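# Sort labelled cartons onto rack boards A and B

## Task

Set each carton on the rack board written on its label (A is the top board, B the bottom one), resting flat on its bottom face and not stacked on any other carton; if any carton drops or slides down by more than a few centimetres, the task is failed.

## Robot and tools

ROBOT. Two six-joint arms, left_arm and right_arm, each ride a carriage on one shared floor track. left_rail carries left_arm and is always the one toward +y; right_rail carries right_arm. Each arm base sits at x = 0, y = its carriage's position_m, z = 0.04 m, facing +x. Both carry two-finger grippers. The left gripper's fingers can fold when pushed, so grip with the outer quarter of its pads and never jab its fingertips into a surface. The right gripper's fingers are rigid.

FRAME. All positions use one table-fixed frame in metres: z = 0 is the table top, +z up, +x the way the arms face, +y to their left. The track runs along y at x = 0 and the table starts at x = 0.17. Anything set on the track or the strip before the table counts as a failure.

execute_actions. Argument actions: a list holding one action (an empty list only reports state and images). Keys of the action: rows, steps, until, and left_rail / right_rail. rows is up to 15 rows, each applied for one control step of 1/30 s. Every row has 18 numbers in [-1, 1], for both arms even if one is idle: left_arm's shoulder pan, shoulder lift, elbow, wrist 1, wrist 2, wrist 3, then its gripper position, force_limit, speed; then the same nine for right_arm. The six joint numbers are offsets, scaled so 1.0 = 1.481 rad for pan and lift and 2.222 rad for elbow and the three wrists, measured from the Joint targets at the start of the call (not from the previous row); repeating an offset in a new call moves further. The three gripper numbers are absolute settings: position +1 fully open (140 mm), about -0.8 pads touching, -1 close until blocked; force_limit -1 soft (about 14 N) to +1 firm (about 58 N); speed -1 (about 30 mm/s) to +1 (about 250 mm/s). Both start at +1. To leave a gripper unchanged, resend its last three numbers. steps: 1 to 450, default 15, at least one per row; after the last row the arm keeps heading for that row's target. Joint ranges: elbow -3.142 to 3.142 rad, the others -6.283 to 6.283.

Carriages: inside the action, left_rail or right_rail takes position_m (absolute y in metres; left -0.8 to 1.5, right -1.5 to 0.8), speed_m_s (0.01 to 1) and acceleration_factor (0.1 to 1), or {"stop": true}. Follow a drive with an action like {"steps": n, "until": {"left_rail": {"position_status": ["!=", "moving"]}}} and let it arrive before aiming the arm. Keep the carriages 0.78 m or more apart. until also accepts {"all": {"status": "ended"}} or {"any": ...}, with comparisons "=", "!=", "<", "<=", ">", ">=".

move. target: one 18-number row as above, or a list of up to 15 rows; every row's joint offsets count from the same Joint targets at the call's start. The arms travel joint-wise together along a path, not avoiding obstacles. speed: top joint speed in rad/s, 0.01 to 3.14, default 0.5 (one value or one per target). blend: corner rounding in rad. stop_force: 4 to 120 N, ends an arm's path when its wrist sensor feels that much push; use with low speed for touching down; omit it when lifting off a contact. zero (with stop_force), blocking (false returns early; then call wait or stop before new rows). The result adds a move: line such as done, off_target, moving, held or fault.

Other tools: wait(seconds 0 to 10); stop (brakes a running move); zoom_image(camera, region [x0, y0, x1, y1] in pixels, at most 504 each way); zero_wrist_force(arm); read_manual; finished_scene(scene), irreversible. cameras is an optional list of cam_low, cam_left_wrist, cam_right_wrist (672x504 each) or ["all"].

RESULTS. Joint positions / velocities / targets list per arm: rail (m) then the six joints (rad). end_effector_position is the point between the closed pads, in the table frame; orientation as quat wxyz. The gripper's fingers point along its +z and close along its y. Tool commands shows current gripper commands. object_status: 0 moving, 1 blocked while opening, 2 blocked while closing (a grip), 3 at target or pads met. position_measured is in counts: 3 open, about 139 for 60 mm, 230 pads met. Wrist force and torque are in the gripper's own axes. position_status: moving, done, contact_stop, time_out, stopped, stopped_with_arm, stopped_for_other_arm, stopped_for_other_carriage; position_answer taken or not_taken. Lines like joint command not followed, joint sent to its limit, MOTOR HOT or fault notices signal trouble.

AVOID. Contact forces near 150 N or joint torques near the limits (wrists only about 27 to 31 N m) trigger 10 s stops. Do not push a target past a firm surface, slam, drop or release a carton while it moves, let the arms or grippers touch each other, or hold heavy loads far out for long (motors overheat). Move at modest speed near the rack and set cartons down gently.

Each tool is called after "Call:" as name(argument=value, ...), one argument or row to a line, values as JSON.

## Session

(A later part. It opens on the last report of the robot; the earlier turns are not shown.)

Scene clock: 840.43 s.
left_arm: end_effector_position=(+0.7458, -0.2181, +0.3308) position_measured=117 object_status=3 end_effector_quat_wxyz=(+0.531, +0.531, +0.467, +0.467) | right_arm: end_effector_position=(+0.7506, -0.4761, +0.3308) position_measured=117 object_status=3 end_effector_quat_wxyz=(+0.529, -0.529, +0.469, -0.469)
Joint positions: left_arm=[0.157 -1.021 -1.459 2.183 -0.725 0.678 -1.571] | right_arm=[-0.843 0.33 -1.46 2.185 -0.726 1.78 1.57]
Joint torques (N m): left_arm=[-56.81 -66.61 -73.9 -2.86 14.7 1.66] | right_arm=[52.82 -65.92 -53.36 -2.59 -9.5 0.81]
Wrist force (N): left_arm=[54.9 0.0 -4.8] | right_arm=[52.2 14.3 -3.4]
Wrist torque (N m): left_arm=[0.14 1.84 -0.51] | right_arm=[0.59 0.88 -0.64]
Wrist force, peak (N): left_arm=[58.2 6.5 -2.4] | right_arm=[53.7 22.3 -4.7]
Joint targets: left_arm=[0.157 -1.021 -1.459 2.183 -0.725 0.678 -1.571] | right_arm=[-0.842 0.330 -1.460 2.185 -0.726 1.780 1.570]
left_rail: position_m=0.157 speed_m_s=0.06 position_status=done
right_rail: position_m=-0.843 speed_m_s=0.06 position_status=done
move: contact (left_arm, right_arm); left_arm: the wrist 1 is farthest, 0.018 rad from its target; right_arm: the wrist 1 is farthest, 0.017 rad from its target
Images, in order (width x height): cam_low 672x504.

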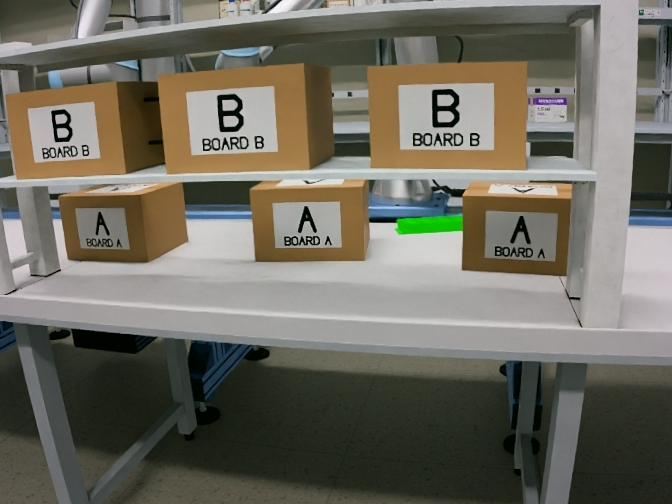

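Call:
move(
  target=[0,0.00164,0.00075,-0.00184,0,0,0.1,-1,0,0,0.00164,0.00075,-0.00184,0,0,0.1,-1,0],
  speed=0.03,
)

Call:
move(
  target=[0.0199,-0.0164,0.0132,-0.0022,0.0132,0,0.1,-1,0,-0.0334,-0.0164,0.0132,-0.0022,-0.0223,0,0.1,-1,0],
  speed=0.06,
)

Call:
move(
  target=[
    [-0.48,-0.2952,0.1557,0.0414,-0.3225,0,0.1,-1,0,0.1365,-0.2952,0.1557,0.0414,0.0905,0,0.1,-1,0],
    [-0.48,-0.3928,0.0853,0.1768,-0.3225,0,0.1,-1,0,0.1365,-0.3928,0.0853,0.1768,0.0905,0,0.1,-1,0],
  ],
  speed=0.5,
  blend=0.03,
)

Call:
execute_actions(
  actions=[
    {"left_rail":{"position_m":0.0075,"acceleration_factor":0.4,"speed_m_s":0.6},"right_rail":{"position_m":-0.9925,"acceleration_factor":0.4,"speed_m_s":0.6},"steps":200,"until":{"all":{"status":"ended"}}},
  ],
  cameras=["all"],
)

Scene clock: 854.27 s.
left_arm: end_effector_position=(+0.7458, -0.2181, +0.3292) position_measured=117 object_status=3 end_effector_quat_wxyz=(+0.531, +0.531, +0.467, +0.467) | right_arm: end_effector_position=(+0.7506, -0.4762, +0.3291) position_measured=117 object_status=3 end_effector_quat_wxyz=(+0.530, -0.529, +0.469, -0.469)
Joint positions: left_arm=[0.157 -1.021 -1.456 2.185 -0.729 0.678 -1.571] | right_arm=[-0.843 0.33 -1.457 2.187 -0.73 1.78 1.57]
Joint torques (N m): left_arm=[-54.67 -6.14 -35.33 -5.17 24.59 1.57] | right_arm=[51.77 -23.3 -24.64 -5.07 -11.58 0.73]
Wrist force (N): left_arm=[60.7 23.6 0.6] | right_arm=[55.9 -5.3 -5.8]
Wrist torque (N m): left_arm=[-0.26 2.04 -0.76] | right_arm=[0.40 0.82 -0.52]
Wrist force, peak (N): left_arm=[60.7 23.6 0.6] | right_arm=[55.9 -5.3 -5.8]
Joint targets: left_arm=[0.157 -1.021 -1.456 2.185 -0.729 0.678 -1.571] | right_arm=[-0.842 0.330 -1.457 2.187 -0.730 1.780 1.570]
left_rail: position_m=0.157 speed_m_s=0.06 position_status=done
right_rail: position_m=-0.843 speed_m_s=0.06 position_status=done
move: done

Scene clock: 855.47 s.
left_arm: end_effector_position=(+0.7463, -0.1919, +0.3283) position_measured=117 object_status=3 end_effector_quat_wxyz=(+0.531, +0.531, +0.467, +0.467) | right_arm: end_effector_position=(+0.7501, -0.5015, +0.3282) position_measured=117 object_status=3 end_effector_quat_wxyz=(+0.529, -0.529, +0.469, -0.469) end_effector_velocity=(+0.001, -0.003, -0.002) end_effector_angular_velocity=(+0.000, +0.003, -0.002)
Joint positions: left_arm=[0.158 -0.991 -1.48 2.214 -0.734 0.707 -1.571] | right_arm=[-0.843 0.28 -1.481 2.216 -0.735 1.73 1.57]
Joint velocities: left_arm=[within noise] | right_arm=[0 -0.005 0.001 0.001 0.001 -0.003 0.001]
Joint torques (N m): left_arm=[9.87 -67.85 -27.28 -5.08 2.24 2.22] | right_arm=[-14.93 -61.04 -26.01 -7.62 -3.19 0.59]
Wrist force (N): left_arm=[0.4 0.3 0.2] | right_arm=[-6.3 6.3 2.5]
Wrist torque (N m): left_arm=[0.08 0.05 -0.22] | right_arm=[0.76 1.28 -0.48]
Wrist force, peak (N): left_arm=[60.6 25.0 0.8] | right_arm=[55.8 -6.7 -6.1]
Joint targets: left_arm=[0.157 -0.991 -1.480 2.214 -0.734 0.707 -1.571] | right_arm=[-0.842 0.280 -1.482 2.216 -0.735 1.730 1.570]
left_rail: position_m=0.158 position_m_goal=0.157 speed_m_s=0.06 position_status=done
right_rail: position_m=-0.843 speed_m_s=0.06 position_status=done
move: done

Scene clock: 858.13 s.
left_arm: end_effector_position=(+0.4780, -0.1539, +0.4495) position_measured=117 object_status=3 end_effector_quat_wxyz=(+0.530, +0.530, +0.469, +0.469) | right_arm: end_effector_position=(+0.4775, -0.5314, +0.4488) position_measured=117 object_status=3 end_effector_quat_wxyz=(+0.529, -0.530, +0.468, -0.469)
Joint positions: left_arm=[0.158 -1.702 -2.062 2.404 -0.341 -0.01 -1.571] | right_arm=[-0.843 0.482 -2.063 2.406 -0.342 1.931 1.57]
Joint torques (N m): left_arm=[-12.96 -24.43 -58.08 3 -2.44 1.92] | right_arm=[11.88 -16.22 -49.31 0.34 3.6 0.6]
Wrist force (N): left_arm=[-0.1 -0.2 0.0] | right_arm=[-5.9 6.0 2.6]
Wrist torque (N m): left_arm=[-0.02 0.14 -0.23] | right_arm=[0.68 1.19 -0.48]
Wrist force, peak (N): left_arm=[1.4 -1.8 -1.5] | right_arm=[-7.7 5.7 3.1]
Joint targets: left_arm=[0.157 -1.702 -2.062 2.404 -0.341 -0.010 -1.571] | right_arm=[-0.842 0.482 -2.063 2.406 -0.342 1.931 1.570]
left_rail: position_m=0.158 position_m_goal=0.157 speed_m_s=0.06 position_status=done
right_rail: position_m=-0.843 speed_m_s=0.06 position_status=done
move: done

Scene clock: 859.87 s.
left_arm: end_effector_position=(+0.4780, -0.3039, +0.4496) position_measured=117 object_status=3 end_effector_quat_wxyz=(+0.530, +0.530, +0.469, +0.469) | right_arm: end_effector_position=(+0.4775, -0.6814, +0.4489) position_measured=117 object_status=3 end_effector_quat_wxyz=(+0.530, -0.530, +0.468, -0.469)
Joint positions: left_arm=[0.008 -1.702 -2.062 2.404 -0.341 -0.01 -1.571] | right_arm=[-0.992 0.482 -2.063 2.406 -0.342 1.931 1.57]
Joint torques (N m): left_arm=[-8.52 -18.37 -52.26 2.77 -0.38 1.89] | right_arm=[8.88 -9.26 -44.88 0.3 2.79 0.65]
Wrist force (N): left_arm=[0.2 -0.1 0.1] | right_arm=[-6.1 6.1 2.4]
Wrist torque (N m): left_arm=[0.04 0.06 -0.23] | right_arm=[0.70 1.24 -0.47]
Wrist force, peak (N): left_arm=[0.8 0.1 0.2] | right_arm=[-6.7 6.4 2.6]
Joint targets: left_arm=[0.007 -1.702 -2.062 2.404 -0.341 -0.010 -1.571] | right_arm=[-0.992 0.482 -2.063 2.406 -0.342 1.931 1.570]
Tool commands: left_gripper/position=+0.1 left_gripper/force_limit=-1.0 left_gripper/speed=+0.0 right_gripper/position=+0.1 right_gripper/force_limit=-1.0 right_gripper/speed=+0.0
left_rail: position_m=0.008 position_m_goal=0.007 speed_m_s=0.60 position_status=done
right_rail: position_m=-0.992 speed_m_s=0.60 position_status=done
camera_calibration:
cam_left_wrist: T_world_to_cam=[[-0.0182963, 0.000213156, 0.999833, -0.431785], [-0.450052, -0.892966, -0.00804529, -0.0564712], [0.892815, -0.450124, 0.0164339, -0.38816], [0, 0, 0, 1]] pos_world=[0.31324, -0.225055, 0.437638]
cam_right_wrist: T_world_to_cam=[[-0.0154344, 0.020264, -0.999676, 0.476918], [-0.423268, 0.905663, 0.0248933, 0.809735], [0.905873, 0.423515, -0.00540123, 0.0345411], [0, 0, 0, 1]] pos_world=[0.318806, -0.75764, 0.456793]

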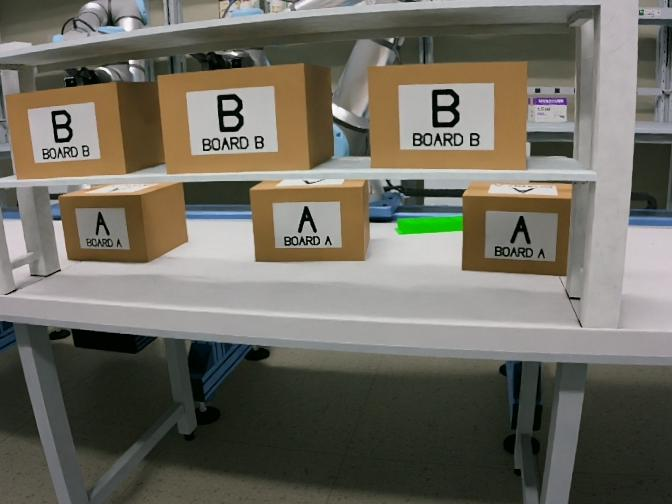

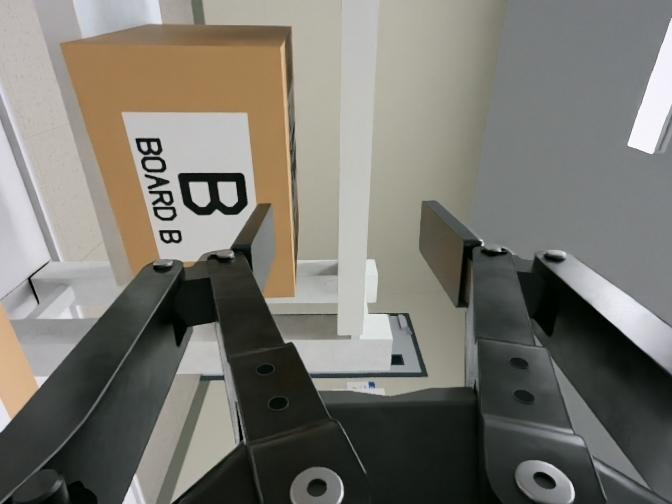

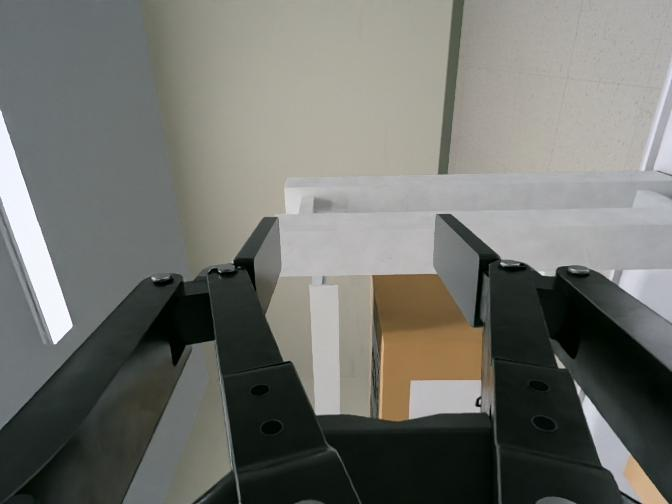

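Call:
move(
  target=[
    [0.0526,0.234,0.1009,-0.2573,0.0354,0,0.1,-1,0,-0.0233,0.234,0.1009,-0.2573,-0.0156,0,0.1,-1,0],
    [0.0526,0.5997,0.1342,-0.5343,0.0354,0,0.1,-1,0,-0.0233,0.5997,0.1342,-0.5343,-0.0156,0,0.1,-1,0],
  ],
  speed=0.35,
  blend=0.05,
  stop_force=25,
  cameras=["all"],
)

Scene clock: 874.23 s.
left_arm: end_effector_position=(+0.4979, -0.3044, +0.0949) position_measured=117 object_status=3 end_effector_quat_wxyz=(+0.530, +0.530, +0.469, +0.468) | right_arm: end_effector_position=(+0.4972, -0.6813, +0.0954) position_measured=117 object_status=3 end_effector_quat_wxyz=(+0.530, -0.529, +0.468, -0.469)
Joint positions: left_arm=[0.007 -1.624 -1.174 2.702 -1.528 0.069 -1.571] | right_arm=[-0.992 0.448 -1.175 2.704 -1.529 1.896 1.57]
Joint torques (N m): left_arm=[12.79 -18.22 8.97 -2.94 2 1.7] | right_arm=[-11.94 -29.88 4.15 -7.53 -2.79 0.71]
Wrist force (N): left_arm=[0.1 0.3 0.1] | right_arm=[-6.7 6.1 2.4]
Wrist torque (N m): left_arm=[0.12 0.09 -0.22] | right_arm=[0.80 1.35 -0.52]
Wrist force, peak (N): left_arm=[-0.1 1.4 -0.1] | right_arm=[-6.8 7.1 2.2]
Joint targets: left_arm=[0.007 -1.624 -1.174 2.702 -1.528 0.069 -1.571] | right_arm=[-0.992 0.448 -1.175 2.704 -1.529 1.896 1.570]
left_rail: position_m=0.007 speed_m_s=0.60 position_status=done
right_rail: position_m=-0.992 speed_m_s=0.60 position_status=done
move: done
camera_calibration:
cam_left_wrist: T_world_to_cam=[[-0.0181992, 0.000850172, 0.999834, -0.0765688], [-0.450665, -0.892662, -0.00744406, -0.0504601], [0.892508, -0.450726, 0.0166289, -0.400413], [0, 0, 0, 1]] pos_world=[0.333238, -0.225455, 0.0828389]
cam_right_wrist: T_world_to_cam=[[-0.014803, 0.0205526, -0.999679, 0.123747], [-0.423486, 0.905561, 0.0248885, 0.826914], [0.905782, 0.423719, -0.00470124, 0.0148073], [0, 0, 0, 1]] pos_world=[0.338606, -0.757638, 0.103196]

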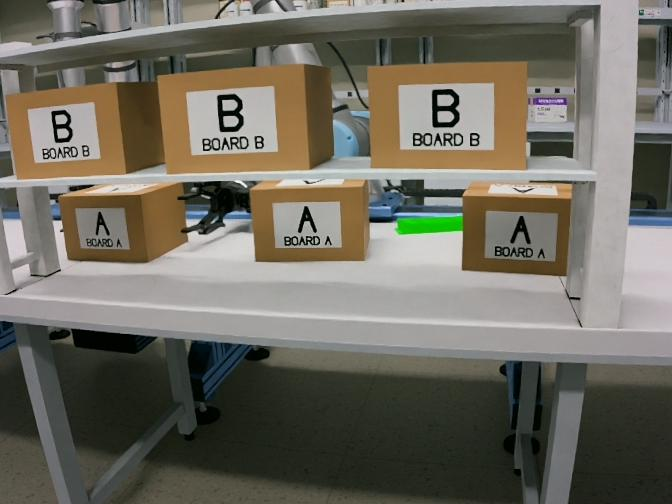

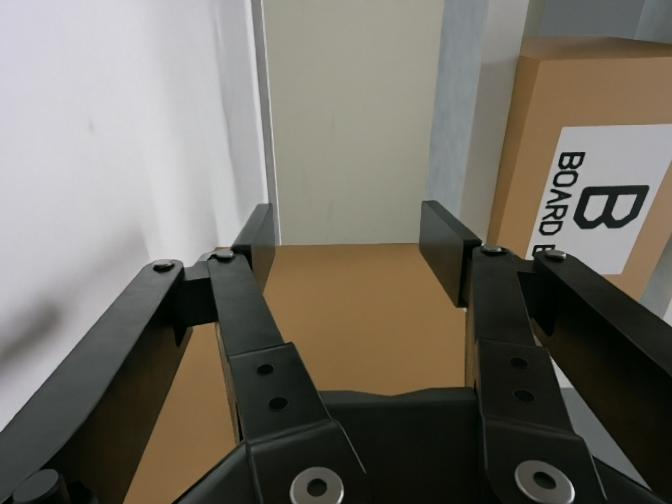

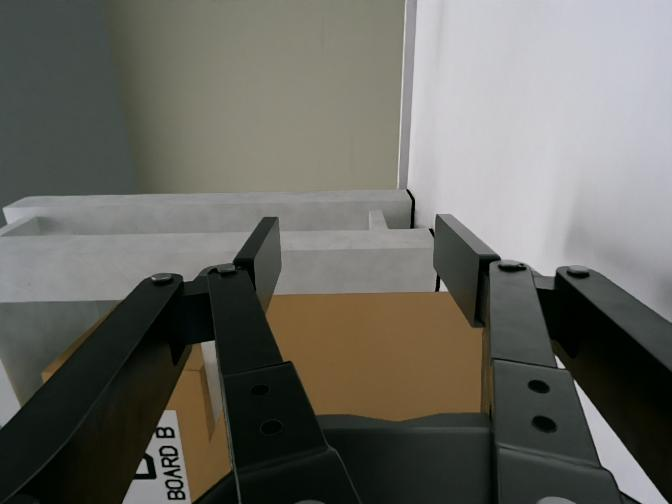

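Call:
move(
  target=[0.0081,0.017,-0.061,0.0497,0.0054,0,0.1,-1,0,0.1441,0.017,-0.061,0.0497,0.0961,0,0.1,-1,0],
  speed=0.06,
  stop_force=15,
  cameras=["cam_left_wrist","cam_right_wrist"],
)

Scene clock: 890.43 s.
left_arm: end_effector_position=(+0.4978, -0.3612, +0.0943) position_measured=117 object_status=3 end_effector_quat_wxyz=(+0.530, +0.530, +0.469, +0.468) | right_arm: end_effector_position=(+0.4995, -0.6254, +0.0947) position_measured=117 object_status=3 end_effector_quat_wxyz=(+0.530, -0.529, +0.468, -0.469)
Joint positions: left_arm=[0.008 -1.615 -1.155 2.599 -1.444 0.078 -1.571] | right_arm=[-0.992 0.611 -1.156 2.601 -1.445 2.059 1.57]
Joint torques (N m): left_arm=[-20.93 -67.18 -4.71 -4.34 3.64 1.57] | right_arm=[-9.83 -55.27 -2.3 -6.4 -7.81 0.65]
Wrist force (N): left_arm=[12.4 0.1 -1.7] | right_arm=[5.5 2.5 1.3]
Wrist torque (N m): left_arm=[0.15 0.55 -0.36] | right_arm=[0.80 1.49 -0.37]
Wrist force, peak (N): left_arm=[21.5 -1.3 -6.6] | right_arm=[16.3 4.3 0.4]
Joint targets: left_arm=[0.007 -1.615 -1.155 2.599 -1.444 0.078 -1.571] | right_arm=[-0.992 0.611 -1.156 2.601 -1.445 2.059 1.570]
left_rail: position_m=0.008 position_m_goal=0.007 speed_m_s=0.60 position_status=done
right_rail: position_m=-0.992 speed_m_s=0.60 position_status=done
move: contact (left_arm, right_arm); left_arm: the elbow is farthest, 0.033 rad from its target; right_arm: the shoulder pan is farthest, 0.051 rad from its target
camera_calibration:
cam_left_wrist: T_world_to_cam=[[-0.0182001, 0.000852917, 0.999834, -0.0759214], [-0.450785, -0.892601, -0.00744426, -0.101156], [0.892447, -0.450846, 0.0166299, -0.425929], [0, 0, 0, 1]] pos_world=[0.333138, -0.282255, 0.0822389]
cam_right_wrist: T_world_to_cam=[[-0.0149317, 0.0206062, -0.999676, 0.122011], [-0.423281, 0.905654, 0.0249905, 0.777228], [0.905876, 0.423517, -0.00480075, -0.0110379], [0, 0, 0, 1]] pos_world=[0.340807, -0.701739, 0.102496]
Images, in order (width x height): cam_left_wrist 672x504, cam_right_wrist 672x504.

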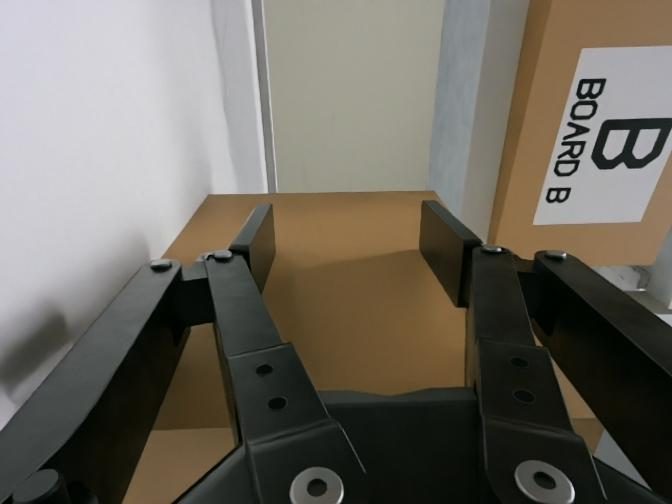

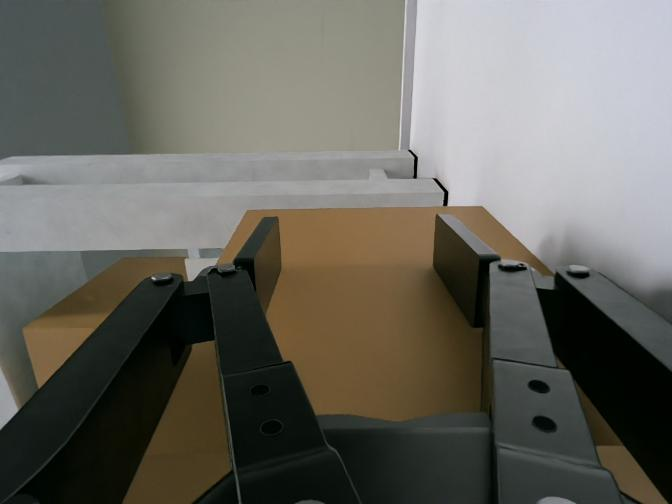

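Call:
move(
  target=[0.0012,0.0026,-0.0092,0.0075,0.0008,0,0.1,-1,0,0.0216,0.0026,-0.0092,0.0075,0.0144,0,0.1,-1,0],
  speed=0.02,
  stop_force=54,
  zero=false,
)

Scene clock: 895.23 s.
left_arm: end_effector_position=(+0.4979, -0.3641, +0.0944) position_measured=117 object_status=3 end_effector_quat_wxyz=(+0.530, +0.529, +0.469, +0.468) | right_arm: end_effector_position=(+0.4992, -0.6226, +0.0948) position_measured=117 object_status=3 end_effector_quat_wxyz=(+0.530, -0.529, +0.468, -0.469)
Joint positions: left_arm=[0.007 -1.615 -1.154 2.594 -1.44 0.078 -1.571] | right_arm=[-0.993 0.619 -1.155 2.595 -1.441 2.068 1.57]
Joint torques (N m): left_arm=[-39.77 -71.71 -30.99 -9.6 26.32 2.03] | right_arm=[9.86 -55.62 -14.65 -6.69 -26.78 0.65]
Wrist force (N): left_arm=[50.2 2.7 -9.4] | right_arm=[45.3 -4.7 -4.7]
Wrist torque (N m): left_arm=[-0.24 1.53 -0.76] | right_arm=[1.07 2.14 -0.17]
Wrist force, peak (N): left_arm=[56.0 2.3 -11.8] | right_arm=[50.1 -3.0 -4.7]
Joint targets: left_arm=[0.007 -1.615 -1.154 2.594 -1.440 0.078 -1.571] | right_arm=[-0.992 0.619 -1.155 2.595 -1.441 2.068 1.570]
left_rail: position_m=0.007 speed_m_s=0.60 position_status=done
right_rail: position_m=-0.993 position_m_goal=-0.992 speed_m_s=0.60 position_status=done
move: contact (left_arm, right_arm); left_arm: the elbow is farthest, 0.015 rad from its target; right_arm: the shoulder pan is farthest, 0.024 rad from its target

Call:
move(
  target=[
    [0,-0.05375,-0.00029,0.03612,0,0,0.1,-1,0,0,-0.05375,-0.00029,0.03612,0,0,0.1,-1,0],
    [0,-0.10544,-0.00225,0.07253,0,0,0.1,-1,0,0,-0.10544,-0.00225,0.07253,0,0,0.1,-1,0],
    [0,-0.15488,-0.00581,0.10903,0,0,0.1,-1,0,0,-0.15488,-0.00581,0.10903,0,0,0.1,-1,0],
    [0,-0.20189,-0.01084,0.1454,0,0,0.1,-1,0,0,-0.20189,-0.01084,0.1454,0,0,0.1,-1,0],
    [0,-0.24631,-0.01724,0.18141,0,0,0.1,-1,0,0,-0.24631,-0.01724,0.18141,0,0,0.1,-1,0],
    [0,-0.28795,-0.02495,0.21687,0,0,0.1,-1,0,0,-0.28795,-0.02495,0.21687,0,0,0.1,-1,0],
    [0,-0.32665,-0.03387,0.25158,0,0,0.1,-1,0,0,-0.32665,-0.03387,0.25158,0,0,0.1,-1,0],
    [0,-0.36223,-0.04391,0.28534,0,0,0.1,-1,0,0,-0.36223,-0.04391,0.28534,0,0,0.1,-1,0],
    [0,-0.39378,-0.05495,0.31742,0,0,0.1,-1,0,0,-0.39378,-0.05495,0.31742,0,0,0.1,-1,0],
    [0,-0.42215,-0.06696,0.34833,0,0,0.1,-1,0,0,-0.42215,-0.06696,0.34833,0,0,0.1,-1,0],
  ],
  speed=0.15,
  blend=0.02,
  cameras=["cam_low"],
)

Call:
move(
  target=[
    [0,-0.02531,-0.0129,0.02977,0,0,0.1,-1,0,0,-0.02531,-0.0129,0.02977,0,0,0.1,-1,0],
    [0,-0.04766,-0.02662,0.05838,0,0,0.1,-1,0,0,-0.04766,-0.02662,0.05838,0,0,0.1,-1,0],
    [0,-0.06703,-0.04101,0.08569,0,0,0.1,-1,0,0,-0.06703,-0.04101,0.08569,0,0,0.1,-1,0],
    [0,-0.08374,-0.0561,0.11192,0,0,0.1,-1,0,0,-0.08374,-0.0561,0.11192,0,0,0.1,-1,0],
    [0,-0.09796,-0.07185,0.13715,0,0,0.1,-1,0,0,-0.09796,-0.07185,0.13715,0,0,0.1,-1,0],
    [0,-0.10986,-0.08821,0.16144,0,0,0.1,-1,0,0,-0.10986,-0.08821,0.16144,0,0,0.1,-1,0],
    [0,-0.11966,-0.10512,0.18487,0,0,0.1,-1,0,0,-0.11966,-0.10512,0.18487,0,0,0.1,-1,0],
    [0,-0.12747,-0.12254,0.20751,0,0,0.1,-1,0,0,-0.12747,-0.12254,0.20751,0,0,0.1,-1,0],
    [0,-0.13344,-0.14047,0.22941,0,0,0.1,-1,0,0,-0.13344,-0.14047,0.22941,0,0,0.1,-1,0],
    [0,-0.13775,-0.15884,0.25066,0,0,0.1,-1,0,0,-0.13775,-0.15884,0.25066,0,0,0.1,-1,0],
  ],
  speed=0.13,
  blend=0.02,
  cameras=["all"],
)

Scene clock: 966.50 s.
left_arm: end_effector_position=(+0.4978, -0.3641, +0.3473) position_measured=117 object_status=3 end_effector_quat_wxyz=(+0.530, +0.529, +0.469, +0.468) | right_arm: end_effector_position=(+0.4993, -0.6225, +0.3470) position_measured=117 object_status=3 end_effector_quat_wxyz=(+0.530, -0.529, +0.468, -0.469)
Joint positions: left_arm=[0.007 -1.615 -1.779 2.445 -0.666 0.078 -1.571] | right_arm=[-0.993 0.619 -1.78 2.447 -0.667 2.068 1.57]
Joint torques (N m): left_arm=[-34.61 -38.41 -79.81 -1.38 22.24 1.64] | right_arm=[23.05 -32.77 -57.94 -2.43 -21.01 0.64]
Wrist force (N): left_arm=[47.8 -13.9 -5.1] | right_arm=[42.2 12.8 -1.5]
Wrist torque (N m): left_arm=[0.48 1.48 0.08] | right_arm=[0.95 2.15 0.33]
Wrist force, peak (N): left_arm=[54.4 -13.1 -6.0] | right_arm=[48.8 13.1 -2.0]
Joint targets: left_arm=[0.007 -1.615 -1.779 2.445 -0.666 0.078 -1.571] | right_arm=[-0.992 0.619 -1.780 2.447 -0.667 2.068 1.570]
left_rail: position_m=0.007 speed_m_s=0.60 position_status=done
right_rail: position_m=-0.993 position_m_goal=-0.992 speed_m_s=0.60 position_status=done
move: done
Images, in order (width x height): cam_low 672x504.

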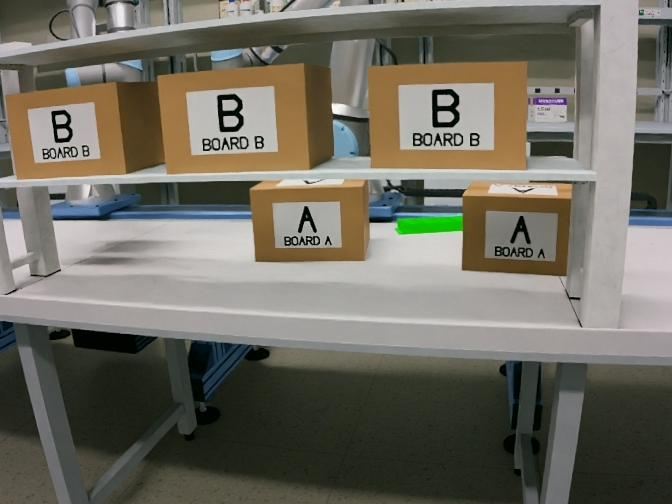

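Scene clock: 971.23 s.
left_arm: end_effector_position=(+0.4979, -0.3639, +0.6001) position_measured=117 object_status=3 end_effector_quat_wxyz=(+0.530, +0.529, +0.469, +0.468) | right_arm: end_effector_position=(+0.4993, -0.6225, +0.5996) position_measured=117 object_status=3 end_effector_quat_wxyz=(+0.530, -0.529, +0.468, -0.469)
Joint positions: left_arm=[0.007 -1.615 -1.983 2.092 -0.109 0.078 -1.571] | right_arm=[-0.993 0.619 -1.984 2.094 -0.11 2.068 1.57]
Joint torques (N m): left_arm=[-32.05 -17.34 -77.8 -2.13 18.23 1.85] | right_arm=[30.9 -16.08 -58.7 -2.24 -16.55 1.03]
Wrist force (N): left_arm=[48.8 -14.5 -5.4] | right_arm=[43.2 11.7 -1.8]
Wrist torque (N m): left_arm=[0.48 1.55 0.21] | right_arm=[0.97 2.20 0.33]
Wrist force, peak (N): left_arm=[53.3 -14.9 -5.8] | right_arm=[48.0 11.9 -2.4]
Joint targets: left_arm=[0.007 -1.615 -1.983 2.092 -0.109 0.078 -1.571] | right_arm=[-0.992 0.619 -1.984 2.094 -0.110 2.068 1.570]
left_rail: position_m=0.007 speed_m_s=0.60 position_status=done
right_rail: position_m=-0.993 position_m_goal=-0.992 speed_m_s=0.60 position_status=done
move: done
camera_calibration:
cam_left_wrist: T_world_to_cam=[[-0.018158, 0.000705483, 0.999835, -0.581691], [-0.450184, -0.892904, -0.00754577, -0.100116], [0.892751, -0.450247, 0.016531, -0.435476], [0, 0, 0, 1]] pos_world=[0.333139, -0.285055, 0.588039]
cam_right_wrist: T_world_to_cam=[[-0.0149246, 0.02061, -0.999676, 0.626685], [-0.422996, 0.905787, 0.0249894, 0.76185], [0.906009, 0.423232, -0.00480056, -0.0100385], [0, 0, 0, 1]] pos_world=[0.340707, -0.698741, 0.607396]

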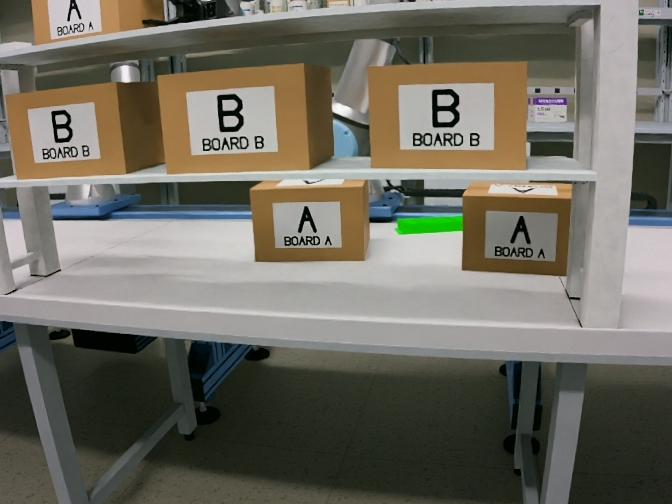

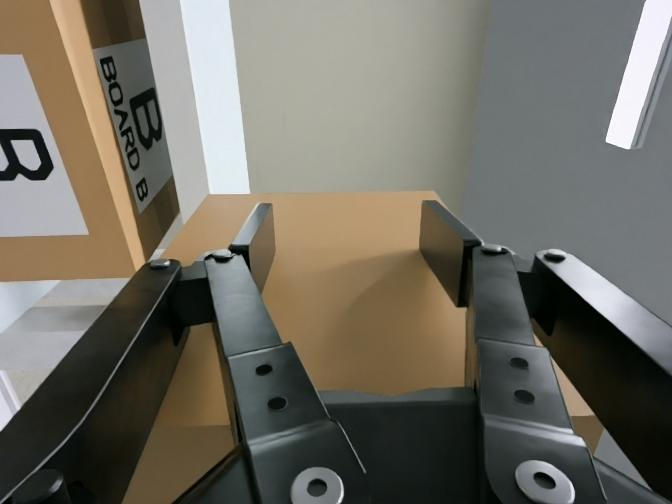

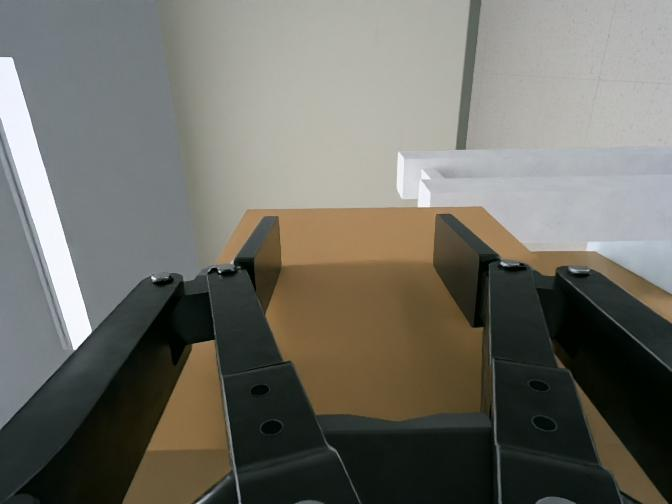

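Call:
execute_actions(
  actions=[
    {"left_rail":{"position_m":0.1575,"speed_m_s":0.06,"acceleration_factor":0.1},"right_rail":{"position_m":-0.8425,"speed_m_s":0.06,"acceleration_factor":0.1},"steps":200,"until":{"all":{"status":"ended"}}},
  ],
  cameras=["cam_low"],
)

Scene clock: 1004.63 s.
left_arm: end_effector_position=(+0.4979, -0.2139, +0.6002) position_measured=117 object_status=3 end_effector_quat_wxyz=(+0.530, +0.529, +0.469, +0.468) | right_arm: end_effector_position=(+0.4993, -0.4725, +0.5997) position_measured=117 object_status=3 end_effector_quat_wxyz=(+0.530, -0.529, +0.468, -0.469)
Joint positions: left_arm=[0.157 -1.615 -1.983 2.092 -0.109 0.078 -1.571] | right_arm=[-0.843 0.619 -1.984 2.094 -0.11 2.068 1.57]
Joint torques (N m): left_arm=[-29.51 -10.68 -70.21 -3.02 12.77 1.86] | right_arm=[37.94 5.23 -58.19 -3 -10.22 1.18]
Wrist force (N): left_arm=[50.3 -14.3 -5.6] | right_arm=[44.6 11.3 -2.2]
Wrist torque (N m): left_arm=[0.45 1.59 0.20] | right_arm=[0.96 2.21 0.34]
Wrist force, peak (N): left_arm=[50.8 -14.3 -5.8] | right_arm=[45.1 11.7 -2.3]
Joint targets: left_arm=[0.157 -1.615 -1.983 2.092 -0.109 0.078 -1.571] | right_arm=[-0.842 0.619 -1.984 2.094 -0.110 2.068 1.570]
Tool commands: left_gripper/position=+0.1 left_gripper/force_limit=-1.0 left_gripper/speed=+0.0 right_gripper/position=+0.1 right_gripper/force_limit=-1.0 right_gripper/speed=+0.0
left_rail: position_m=0.157 speed_m_s=0.06 position_status=done
right_rail: position_m=-0.843 speed_m_s=0.06 position_status=done
Images, in order (width x height): cam_low 672x504.

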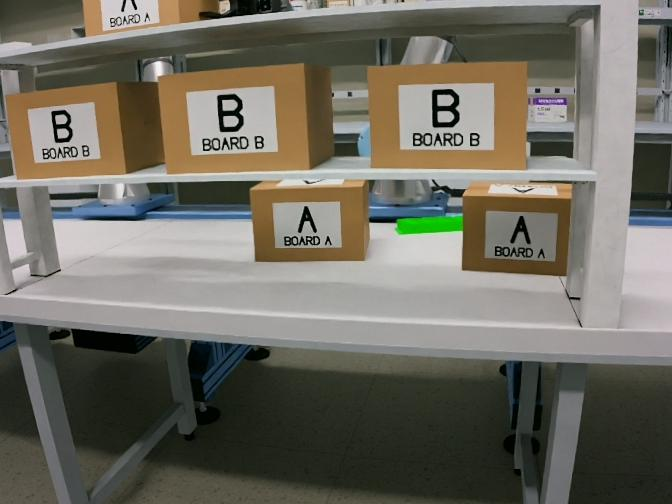

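Call:
move(
  target=[
    [0.06922,0.02263,-0.0088,-0.00628,0.04613,0,0.1,-1,0,-0.03842,0.02263,-0.0088,-0.00628,-0.02561,0,0.1,-1,0],
    [0.13411,0.04777,-0.01916,-0.01268,0.08939,0,0.1,-1,0,-0.07197,0.04777,-0.01916,-0.01268,-0.04797,0,0.1,-1,0],
    [0.19437,0.07487,-0.03102,-0.01888,0.12956,0,0.1,-1,0,-0.10101,0.07487,-0.03102,-0.01888,-0.06732,0,0.1,-1,0],
    [0.25004,0.10347,-0.04435,-0.02461,0.16666,0,0.1,-1,0,-0.12626,0.10347,-0.04435,-0.02461,-0.08416,0,0.1,-1,0],
    [0.30097,0.13317,-0.05909,-0.02968,0.2006,0,0.1,-1,0,-0.14829,0.13317,-0.05909,-0.02968,-0.09884,0,0.1,-1,0],
    [0.34757,0.16373,-0.07518,-0.03394,0.23166,0,0.1,-1,0,-0.16762,0.16373,-0.07518,-0.03394,-0.11172,0,0.1,-1,0],
    [0.39018,0.19484,-0.0926,-0.03726,0.26006,0,0.1,-1,0,-0.18472,0.19484,-0.0926,-0.03726,-0.12312,0,0.1,-1,0],
    [0.42875,0.22642,-0.11134,-0.03958,0.28577,0,0.1,-1,0,-0.19966,0.22642,-0.11134,-0.03958,-0.13308,0,0.1,-1,0],
  ],
  speed=0.1,
  blend=0.02,
  cameras=["cam_low"],
)

Scene clock: 1045.47 s.
left_arm: end_effector_position=(+0.7687, -0.2131, +0.6000) position_measured=117 object_status=3 end_effector_quat_wxyz=(+0.530, +0.529, +0.469, +0.468) | right_arm: end_effector_position=(+0.7688, -0.4732, +0.5998) position_measured=117 object_status=3 end_effector_quat_wxyz=(+0.530, -0.529, +0.468, -0.469)
Joint positions: left_arm=[0.158 -0.98 -1.648 1.845 -0.197 0.713 -1.571] | right_arm=[-0.843 0.323 -1.649 1.846 -0.198 1.772 1.57]
Joint torques (N m): left_arm=[-20.89 -17.85 -77.13 -12.08 18.52 1.91] | right_arm=[10.33 -37.26 -60.82 -14.02 -19.33 1.27]
Wrist force (N): left_arm=[34.7 -9.1 -3.9] | right_arm=[28.7 15.9 -1.0]
Wrist torque (N m): left_arm=[0.23 1.07 -0.22] | right_arm=[0.67 1.92 -0.56]
Wrist force, peak (N): left_arm=[52.3 -14.6 -5.7] | right_arm=[46.6 12.3 -2.1]
Joint targets: left_arm=[0.157 -0.980 -1.648 1.844 -0.197 0.713 -1.571] | right_arm=[-0.842 0.323 -1.649 1.846 -0.198 1.772 1.570]
left_rail: position_m=0.158 position_m_goal=0.157 speed_m_s=0.06 position_status=done
right_rail: position_m=-0.843 speed_m_s=0.06 position_status=done
move: done
Images, in order (width x height): cam_low 672x504.

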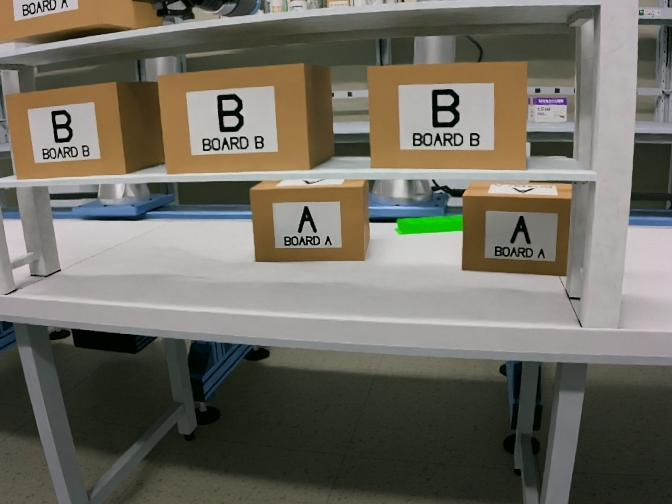

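Call:
move(
  target=[
    [0,0.00544,0.01441,-0.01804,0,0,0.1,-1,0,0,0.00544,0.01441,-0.01804,0,0,0.1,-1,0],
    [0,0.01194,0.02829,-0.03625,0,0,0.1,-1,0,0,0.01194,0.02829,-0.03625,0,0,0.1,-1,0],
  ],
  speed=0.025,
  blend=0.005,
  stop_force=10,
  cameras=["cam_low"],
)

Scene clock: 1058.33 s.
left_arm: end_effector_position=(+0.7688, -0.2132, +0.5781) position_measured=117 object_status=3 end_effector_quat_wxyz=(+0.530, +0.529, +0.469, +0.468) | right_arm: end_effector_position=(+0.7690, -0.4732, +0.5785) position_measured=117 object_status=3 end_effector_quat_wxyz=(+0.530, -0.529, +0.468, -0.469)
Joint positions: left_arm=[0.157 -0.98 -1.64 1.876 -0.237 0.713 -1.571] | right_arm=[-0.843 0.323 -1.641 1.877 -0.237 1.772 1.57]
Joint torques (N m): left_arm=[-22.41 -53.92 -70.7 -1.58 18.71 1.84] | right_arm=[18.41 -57.18 -58.54 -2.78 -18.92 1.44]
Wrist force (N): left_arm=[36.1 -2.8 -3.5] | right_arm=[28.7 12.2 -0.3]
Wrist torque (N m): left_arm=[0.15 1.12 -0.50] | right_arm=[-0.03 1.95 -0.67]
Wrist force, peak (N): left_arm=[38.6 6.9 -3.0] | right_arm=[31.0 16.7 -1.0]
Joint targets: left_arm=[0.157 -0.980 -1.640 1.876 -0.237 0.713 -1.571] | right_arm=[-0.842 0.323 -1.641 1.877 -0.237 1.772 1.570]
left_rail: position_m=0.157 speed_m_s=0.06 position_status=done
right_rail: position_m=-0.843 speed_m_s=0.06 position_status=done
move: contact (left_arm, right_arm); path passed 0 of 2 targets; left_arm: the wrist 1 is farthest, 0.041 rad from its target; right_arm: the wrist 1 is farthest, 0.041 rad from its target
Images, in order (width x height): cam_low 672x504.

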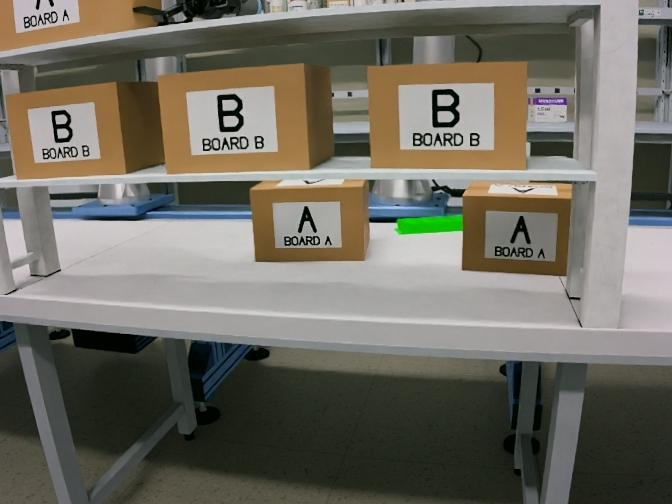

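Call:
move(
  target=[
    [0,0.0005,0.0013,-0.0017,0,0,0.1,-1,0,0,0.0005,0.0013,-0.0017,0,0,0.1,-1,0],
    [0.01897,-0.01721,0.01202,-0.0006,0.01265,0,0.1,-1,0,-0.0318,-0.01721,0.01202,-0.0006,-0.0212,0,0.1,-1,0],
  ],
  speed=0.025,
  blend=0,
  cameras=["all"],
)

Scene clock: 1073.33 s.
left_arm: end_effector_position=(+0.7688, -0.1882, +0.5762) position_measured=117 object_status=3 end_effector_quat_wxyz=(+0.530, +0.529, +0.469, +0.468) | right_arm: end_effector_position=(+0.7689, -0.4981, +0.5766) position_measured=117 object_status=3 end_effector_quat_wxyz=(+0.530, -0.529, +0.468, -0.469)
Joint positions: left_arm=[0.158 -0.952 -1.665 1.903 -0.238 0.741 -1.571] | right_arm=[-0.843 0.276 -1.666 1.904 -0.239 1.725 1.57]
Joint torques (N m): left_arm=[12.14 -62.95 -38.16 0.91 2.41 1.79] | right_arm=[-15.14 -53.13 -36.07 0.86 -3.33 1.13]
Wrist force (N): left_arm=[0.4 0.1 -0.2] | right_arm=[0.6 7.5 0.1]
Wrist torque (N m): left_arm=[0.05 0.04 -0.22] | right_arm=[1.10 -0.31 -0.48]
Wrist force, peak (N): left_arm=[39.4 22.1 -2.2] | right_arm=[30.7 -7.4 -6.6]
Joint targets: left_arm=[0.157 -0.952 -1.665 1.903 -0.238 0.741 -1.571] | right_arm=[-0.842 0.276 -1.667 1.904 -0.239 1.725 1.570]
left_rail: position_m=0.158 position_m_goal=0.157 speed_m_s=0.06 position_status=done
right_rail: position_m=-0.843 speed_m_s=0.06 position_status=done
move: done
camera_calibration:
cam_left_wrist: T_world_to_cam=[[-0.0183321, 0.00101821, 0.999831, -0.55276], [-0.450067, -0.892965, -0.00734269, 0.17826], [0.892807, -0.450126, 0.0168282, -0.598051], [0, 0, 0, 1]] pos_world=[0.60404, -0.109455, 0.564039]
cam_right_wrist: T_world_to_cam=[[-0.014434, 0.0205069, -0.999686, 0.604699], [-0.422924, 0.905829, 0.024688, 0.763902], [0.90605, 0.423148, -0.0044019, -0.307276], [0, 0, 0, 1]] pos_world=[0.610208, -0.574341, 0.584297]

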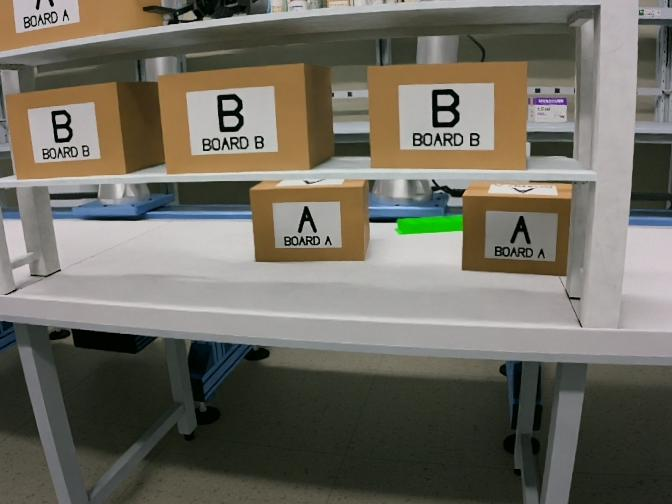

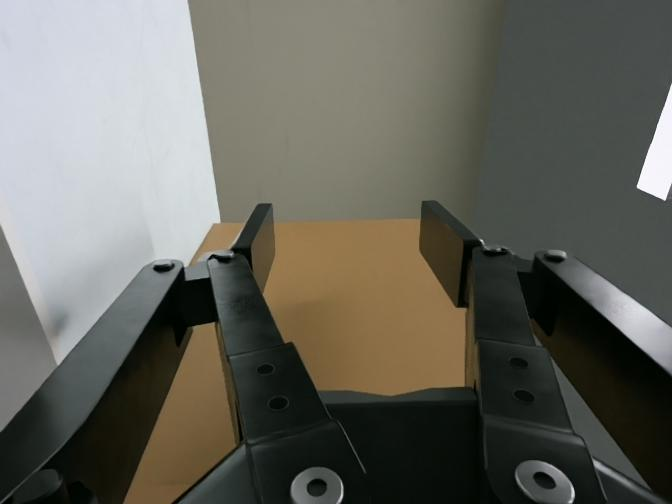

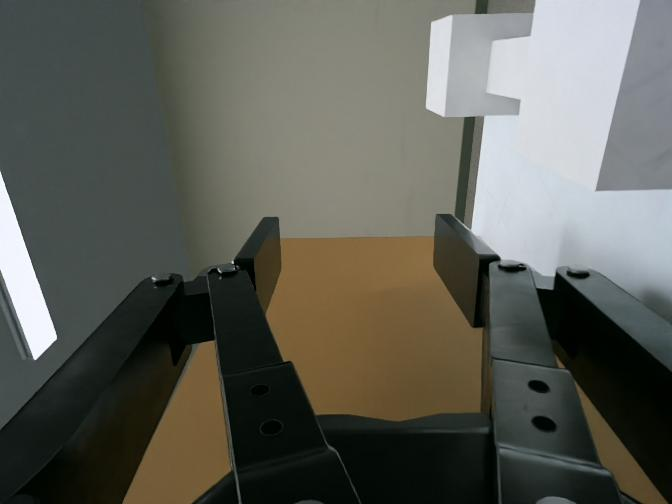

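Call:
move(
  target=[
    [-0.1140,-0.0874,0.0481,0.0102,-0.0760,0,0.1,-1,0,0.0402,-0.0874,0.0481,0.0102,0.0268,0,0.1,-1,0],
    [-0.2623,-0.1712,0.0867,0.0275,-0.1748,0,0.1,-1,0,0.0986,-0.1712,0.0867,0.0275,0.0657,0,0.1,-1,0],
    [-0.5056,-0.3070,0.1348,0.0698,-0.3370,0,0.1,-1,0,0.1373,-0.3070,0.1348,0.0698,0.0915,0,0.1,-1,0],
    [-0.5066,-0.2684,0.2252,-0.0464,-0.3378,0,0.1,-1,0,0.1396,-0.2670,0.2248,-0.0459,0.0929,0,0.1,-1,0],
  ],
  speed=0.3,
  blend=0.03,
)

Call:
execute_actions(
  actions=[
    {"left_rail":{"position_m":0.508,"speed_m_s":0.6,"acceleration_factor":0.4},"right_rail":{"position_m":-0.492,"speed_m_s":0.6,"acceleration_factor":0.4},"steps":150,"until":{"all":{"status":"ended"}}},
  ],
  cameras=["all"],
)

Scene clock: 1097.47 s.
left_arm: end_effector_position=(+0.4781, -0.1539, +0.4500) position_measured=117 object_status=3 end_effector_quat_wxyz=(+0.530, +0.529, +0.469, +0.468) | right_arm: end_effector_position=(+0.4781, -0.5310, +0.4494) position_measured=117 object_status=3 end_effector_quat_wxyz=(+0.529, -0.530, +0.469, -0.469)
Joint positions: left_arm=[0.158 -1.702 -2.063 2.403 -0.341 -0.009 -1.571] | right_arm=[-0.843 0.483 -2.062 2.403 -0.34 1.931 1.57]
Joint torques (N m): left_arm=[-16.13 20.84 -35.33 -1.96 -2.47 1.71] | right_arm=[12.22 12.06 -33.64 -7.28 3.53 1.12]
Wrist force (N): left_arm=[0.2 0.1 0.3] | right_arm=[0.2 7.6 -0.3]
Wrist torque (N m): left_arm=[0.06 0.07 -0.23] | right_arm=[1.02 -0.17 -0.48]
Wrist force, peak (N): left_arm=[2.2 0.0 1.7] | right_arm=[0.5 8.9 -0.5]
Joint targets: left_arm=[0.157 -1.702 -2.063 2.404 -0.341 -0.009 -1.571] | right_arm=[-0.842 0.483 -2.062 2.404 -0.341 1.931 1.570]
left_rail: position_m=0.158 position_m_goal=0.157 speed_m_s=0.06 position_status=done
right_rail: position_m=-0.843 speed_m_s=0.06 position_status=done
move: done

Scene clock: 1100.00 s.
left_arm: end_effector_position=(+0.4781, +0.1966, +0.4499) position_measured=117 object_status=3 end_effector_quat_wxyz=(+0.530, +0.529, +0.469, +0.468) | right_arm: end_effector_position=(+0.4781, -0.1805, +0.4493) position_measured=117 object_status=3 end_effector_quat_wxyz=(+0.529, -0.530, +0.469, -0.469)
Joint positions: left_arm=[0.508 -1.702 -2.063 2.404 -0.341 -0.009 -1.571] | right_arm=[-0.492 0.483 -2.062 2.404 -0.341 1.931 1.57]
Joint torques (N m): left_arm=[7.63 0.42 -40.54 -1.71 -1.45 2.05] | right_arm=[6.95 1.76 -40.09 -5.79 1.45 1.13]
Wrist force (N): left_arm=[-0.1 0.0 -0.1] | right_arm=[0.4 7.3 -0.2]
Wrist torque (N m): left_arm=[0.02 0.14 -0.23] | right_arm=[0.99 -0.23 -0.47]
Wrist force, peak (N): left_arm=[-1.1 0.1 0.0] | right_arm=[0.8 7.7 -0.2]
Joint targets: left_arm=[0.508 -1.702 -2.063 2.404 -0.341 -0.009 -1.571] | right_arm=[-0.492 0.483 -2.062 2.404 -0.341 1.931 1.570]
Tool commands: left_gripper/position=+0.1 left_gripper/force_limit=-1.0 left_gripper/speed=+0.0 right_gripper/position=+0.1 right_gripper/force_limit=-1.0 right_gripper/speed=+0.0
left_rail: position_m=0.508 speed_m_s=0.60 position_status=done
right_rail: position_m=-0.492 speed_m_s=0.60 position_status=done
camera_calibration:
cam_left_wrist: T_world_to_cam=[[-0.0181506, 0.00137243, 0.999834, -0.432358], [-0.449998, -0.893003, -0.00694331, 0.390014], [0.892845, -0.450049, 0.0168262, -0.163166], [0, 0, 0, 1]] pos_world=[0.31334, 0.275444, 0.43774]
cam_right_wrist: T_world_to_cam=[[-0.0162997, 0.0197534, -0.999672, 0.467517], [-0.423246, 0.905675, 0.0247971, 0.356459], [0.905868, 0.423511, -0.00640168, -0.177636], [0, 0, 0, 1]] pos_world=[0.319405, -0.256841, 0.457388]

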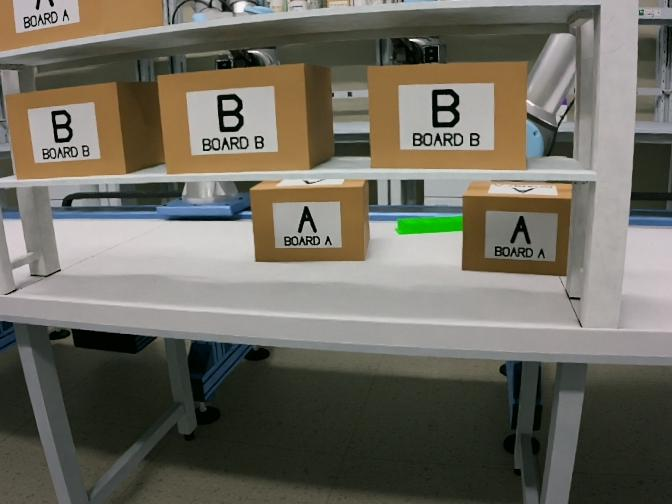

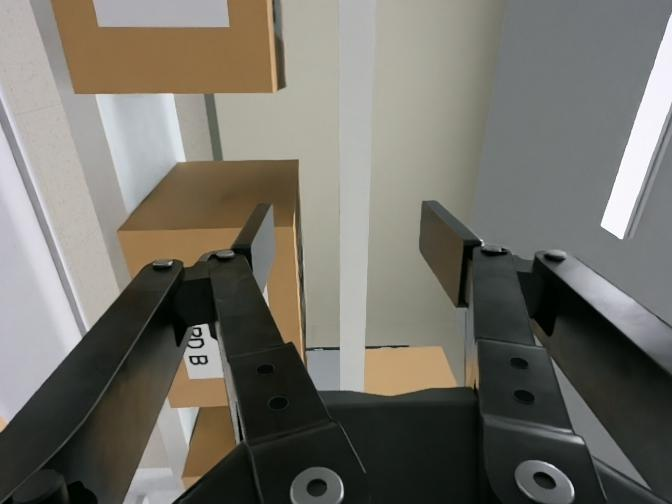

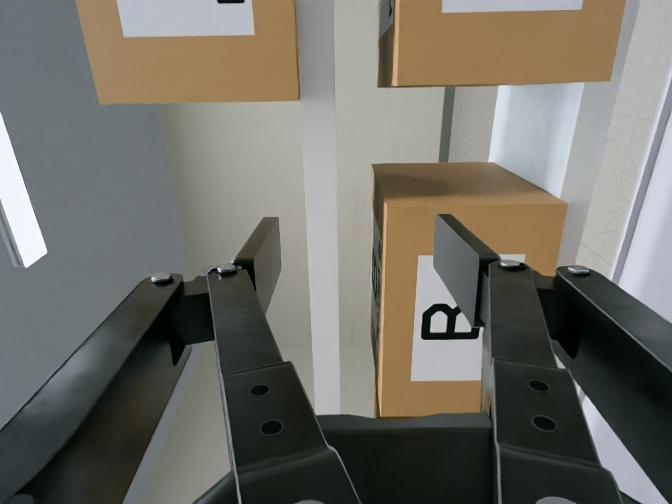

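Call:
move(
  target=[
    [0.0526,0.234,0.1009,-0.2573,0.0354,0,0.1,-1,0,-0.0233,0.234,0.1009,-0.2573,-0.0156,0,0.1,-1,0],
    [0.0526,0.5997,0.1342,-0.5343,0.0354,0,0.1,-1,0,-0.0233,0.5997,0.1342,-0.5343,-0.0156,0,0.1,-1,0],
  ],
  speed=0.35,
  blend=0.05,
  stop_force=25,
  cameras=["all"],
)

Scene clock: 1109.30 s.
left_arm: end_effector_position=(+0.4980, +0.1959, +0.0951) position_measured=117 object_status=3 end_effector_quat_wxyz=(+0.530, +0.529, +0.469, +0.468) | right_arm: end_effector_position=(+0.4981, -0.1803, +0.0948) position_measured=117 object_status=3 end_effector_quat_wxyz=(+0.529, -0.530, +0.468, -0.469)
Joint positions: left_arm=[0.508 -1.624 -1.174 2.702 -1.529 0.069 -1.571] | right_arm=[-0.492 0.448 -1.174 2.702 -1.528 1.897 1.57]
Joint torques (N m): left_arm=[13.24 -17.27 9.73 -2.71 2.39 1.88] | right_arm=[-11.4 -29.1 4.59 -7.4 -2.95 1.42]
Wrist force (N): left_arm=[-0.1 0.2 0.0] | right_arm=[-0.2 7.9 -0.5]
Wrist torque (N m): left_arm=[0.09 0.16 -0.21] | right_arm=[1.20 -0.11 -0.51]
Wrist force, peak (N): left_arm=[0.0 1.4 -0.2] | right_arm=[-0.2 8.6 -0.8]
Joint targets: left_arm=[0.508 -1.624 -1.174 2.702 -1.529 0.069 -1.571] | right_arm=[-0.492 0.448 -1.174 2.702 -1.528 1.897 1.570]
left_rail: position_m=0.508 speed_m_s=0.60 position_status=done
right_rail: position_m=-0.492 speed_m_s=0.60 position_status=done
move: done
camera_calibration:
cam_left_wrist: T_world_to_cam=[[-0.0181419, 0.00205461, 0.999833, -0.0774451], [-0.45061, -0.892698, -0.00634184, 0.396084], [0.892537, -0.45065, 0.0171211, -0.175078], [0, 0, 0, 1]] pos_world=[0.333338, 0.274844, 0.0829417]
cam_right_wrist: T_world_to_cam=[[-0.0157089, 0.0201359, -0.999674, 0.113157], [-0.423381, 0.90561, 0.0248942, 0.373556], [0.905815, 0.423634, -0.00570099, -0.198132], [0, 0, 0, 1]] pos_world=[0.339405, -0.256639, 0.102691]

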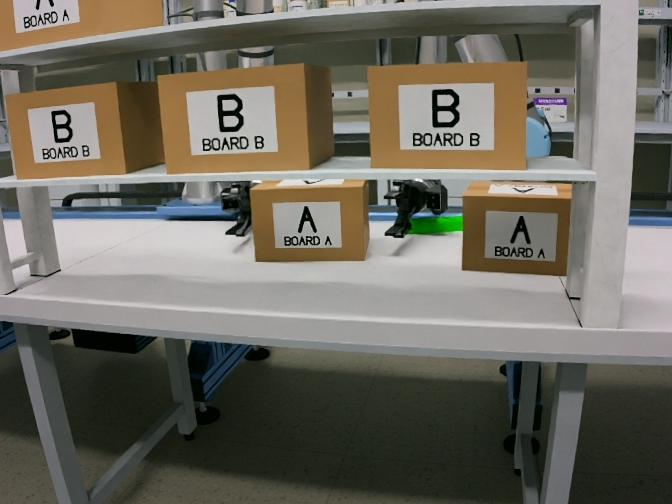

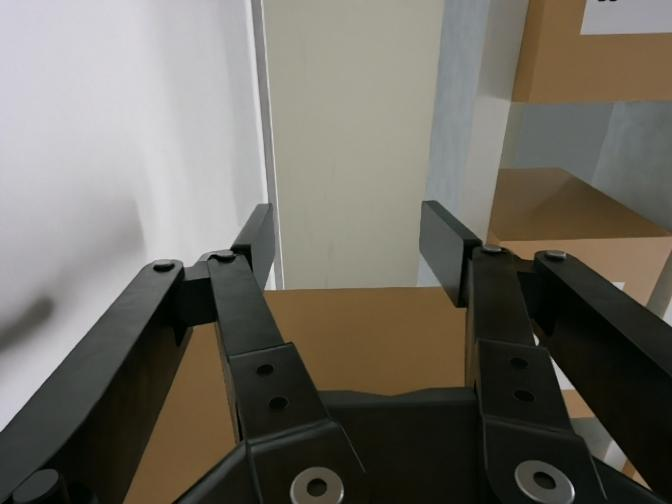

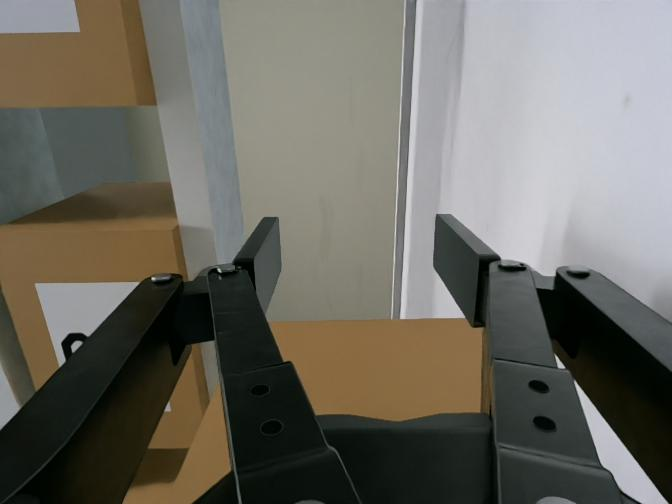

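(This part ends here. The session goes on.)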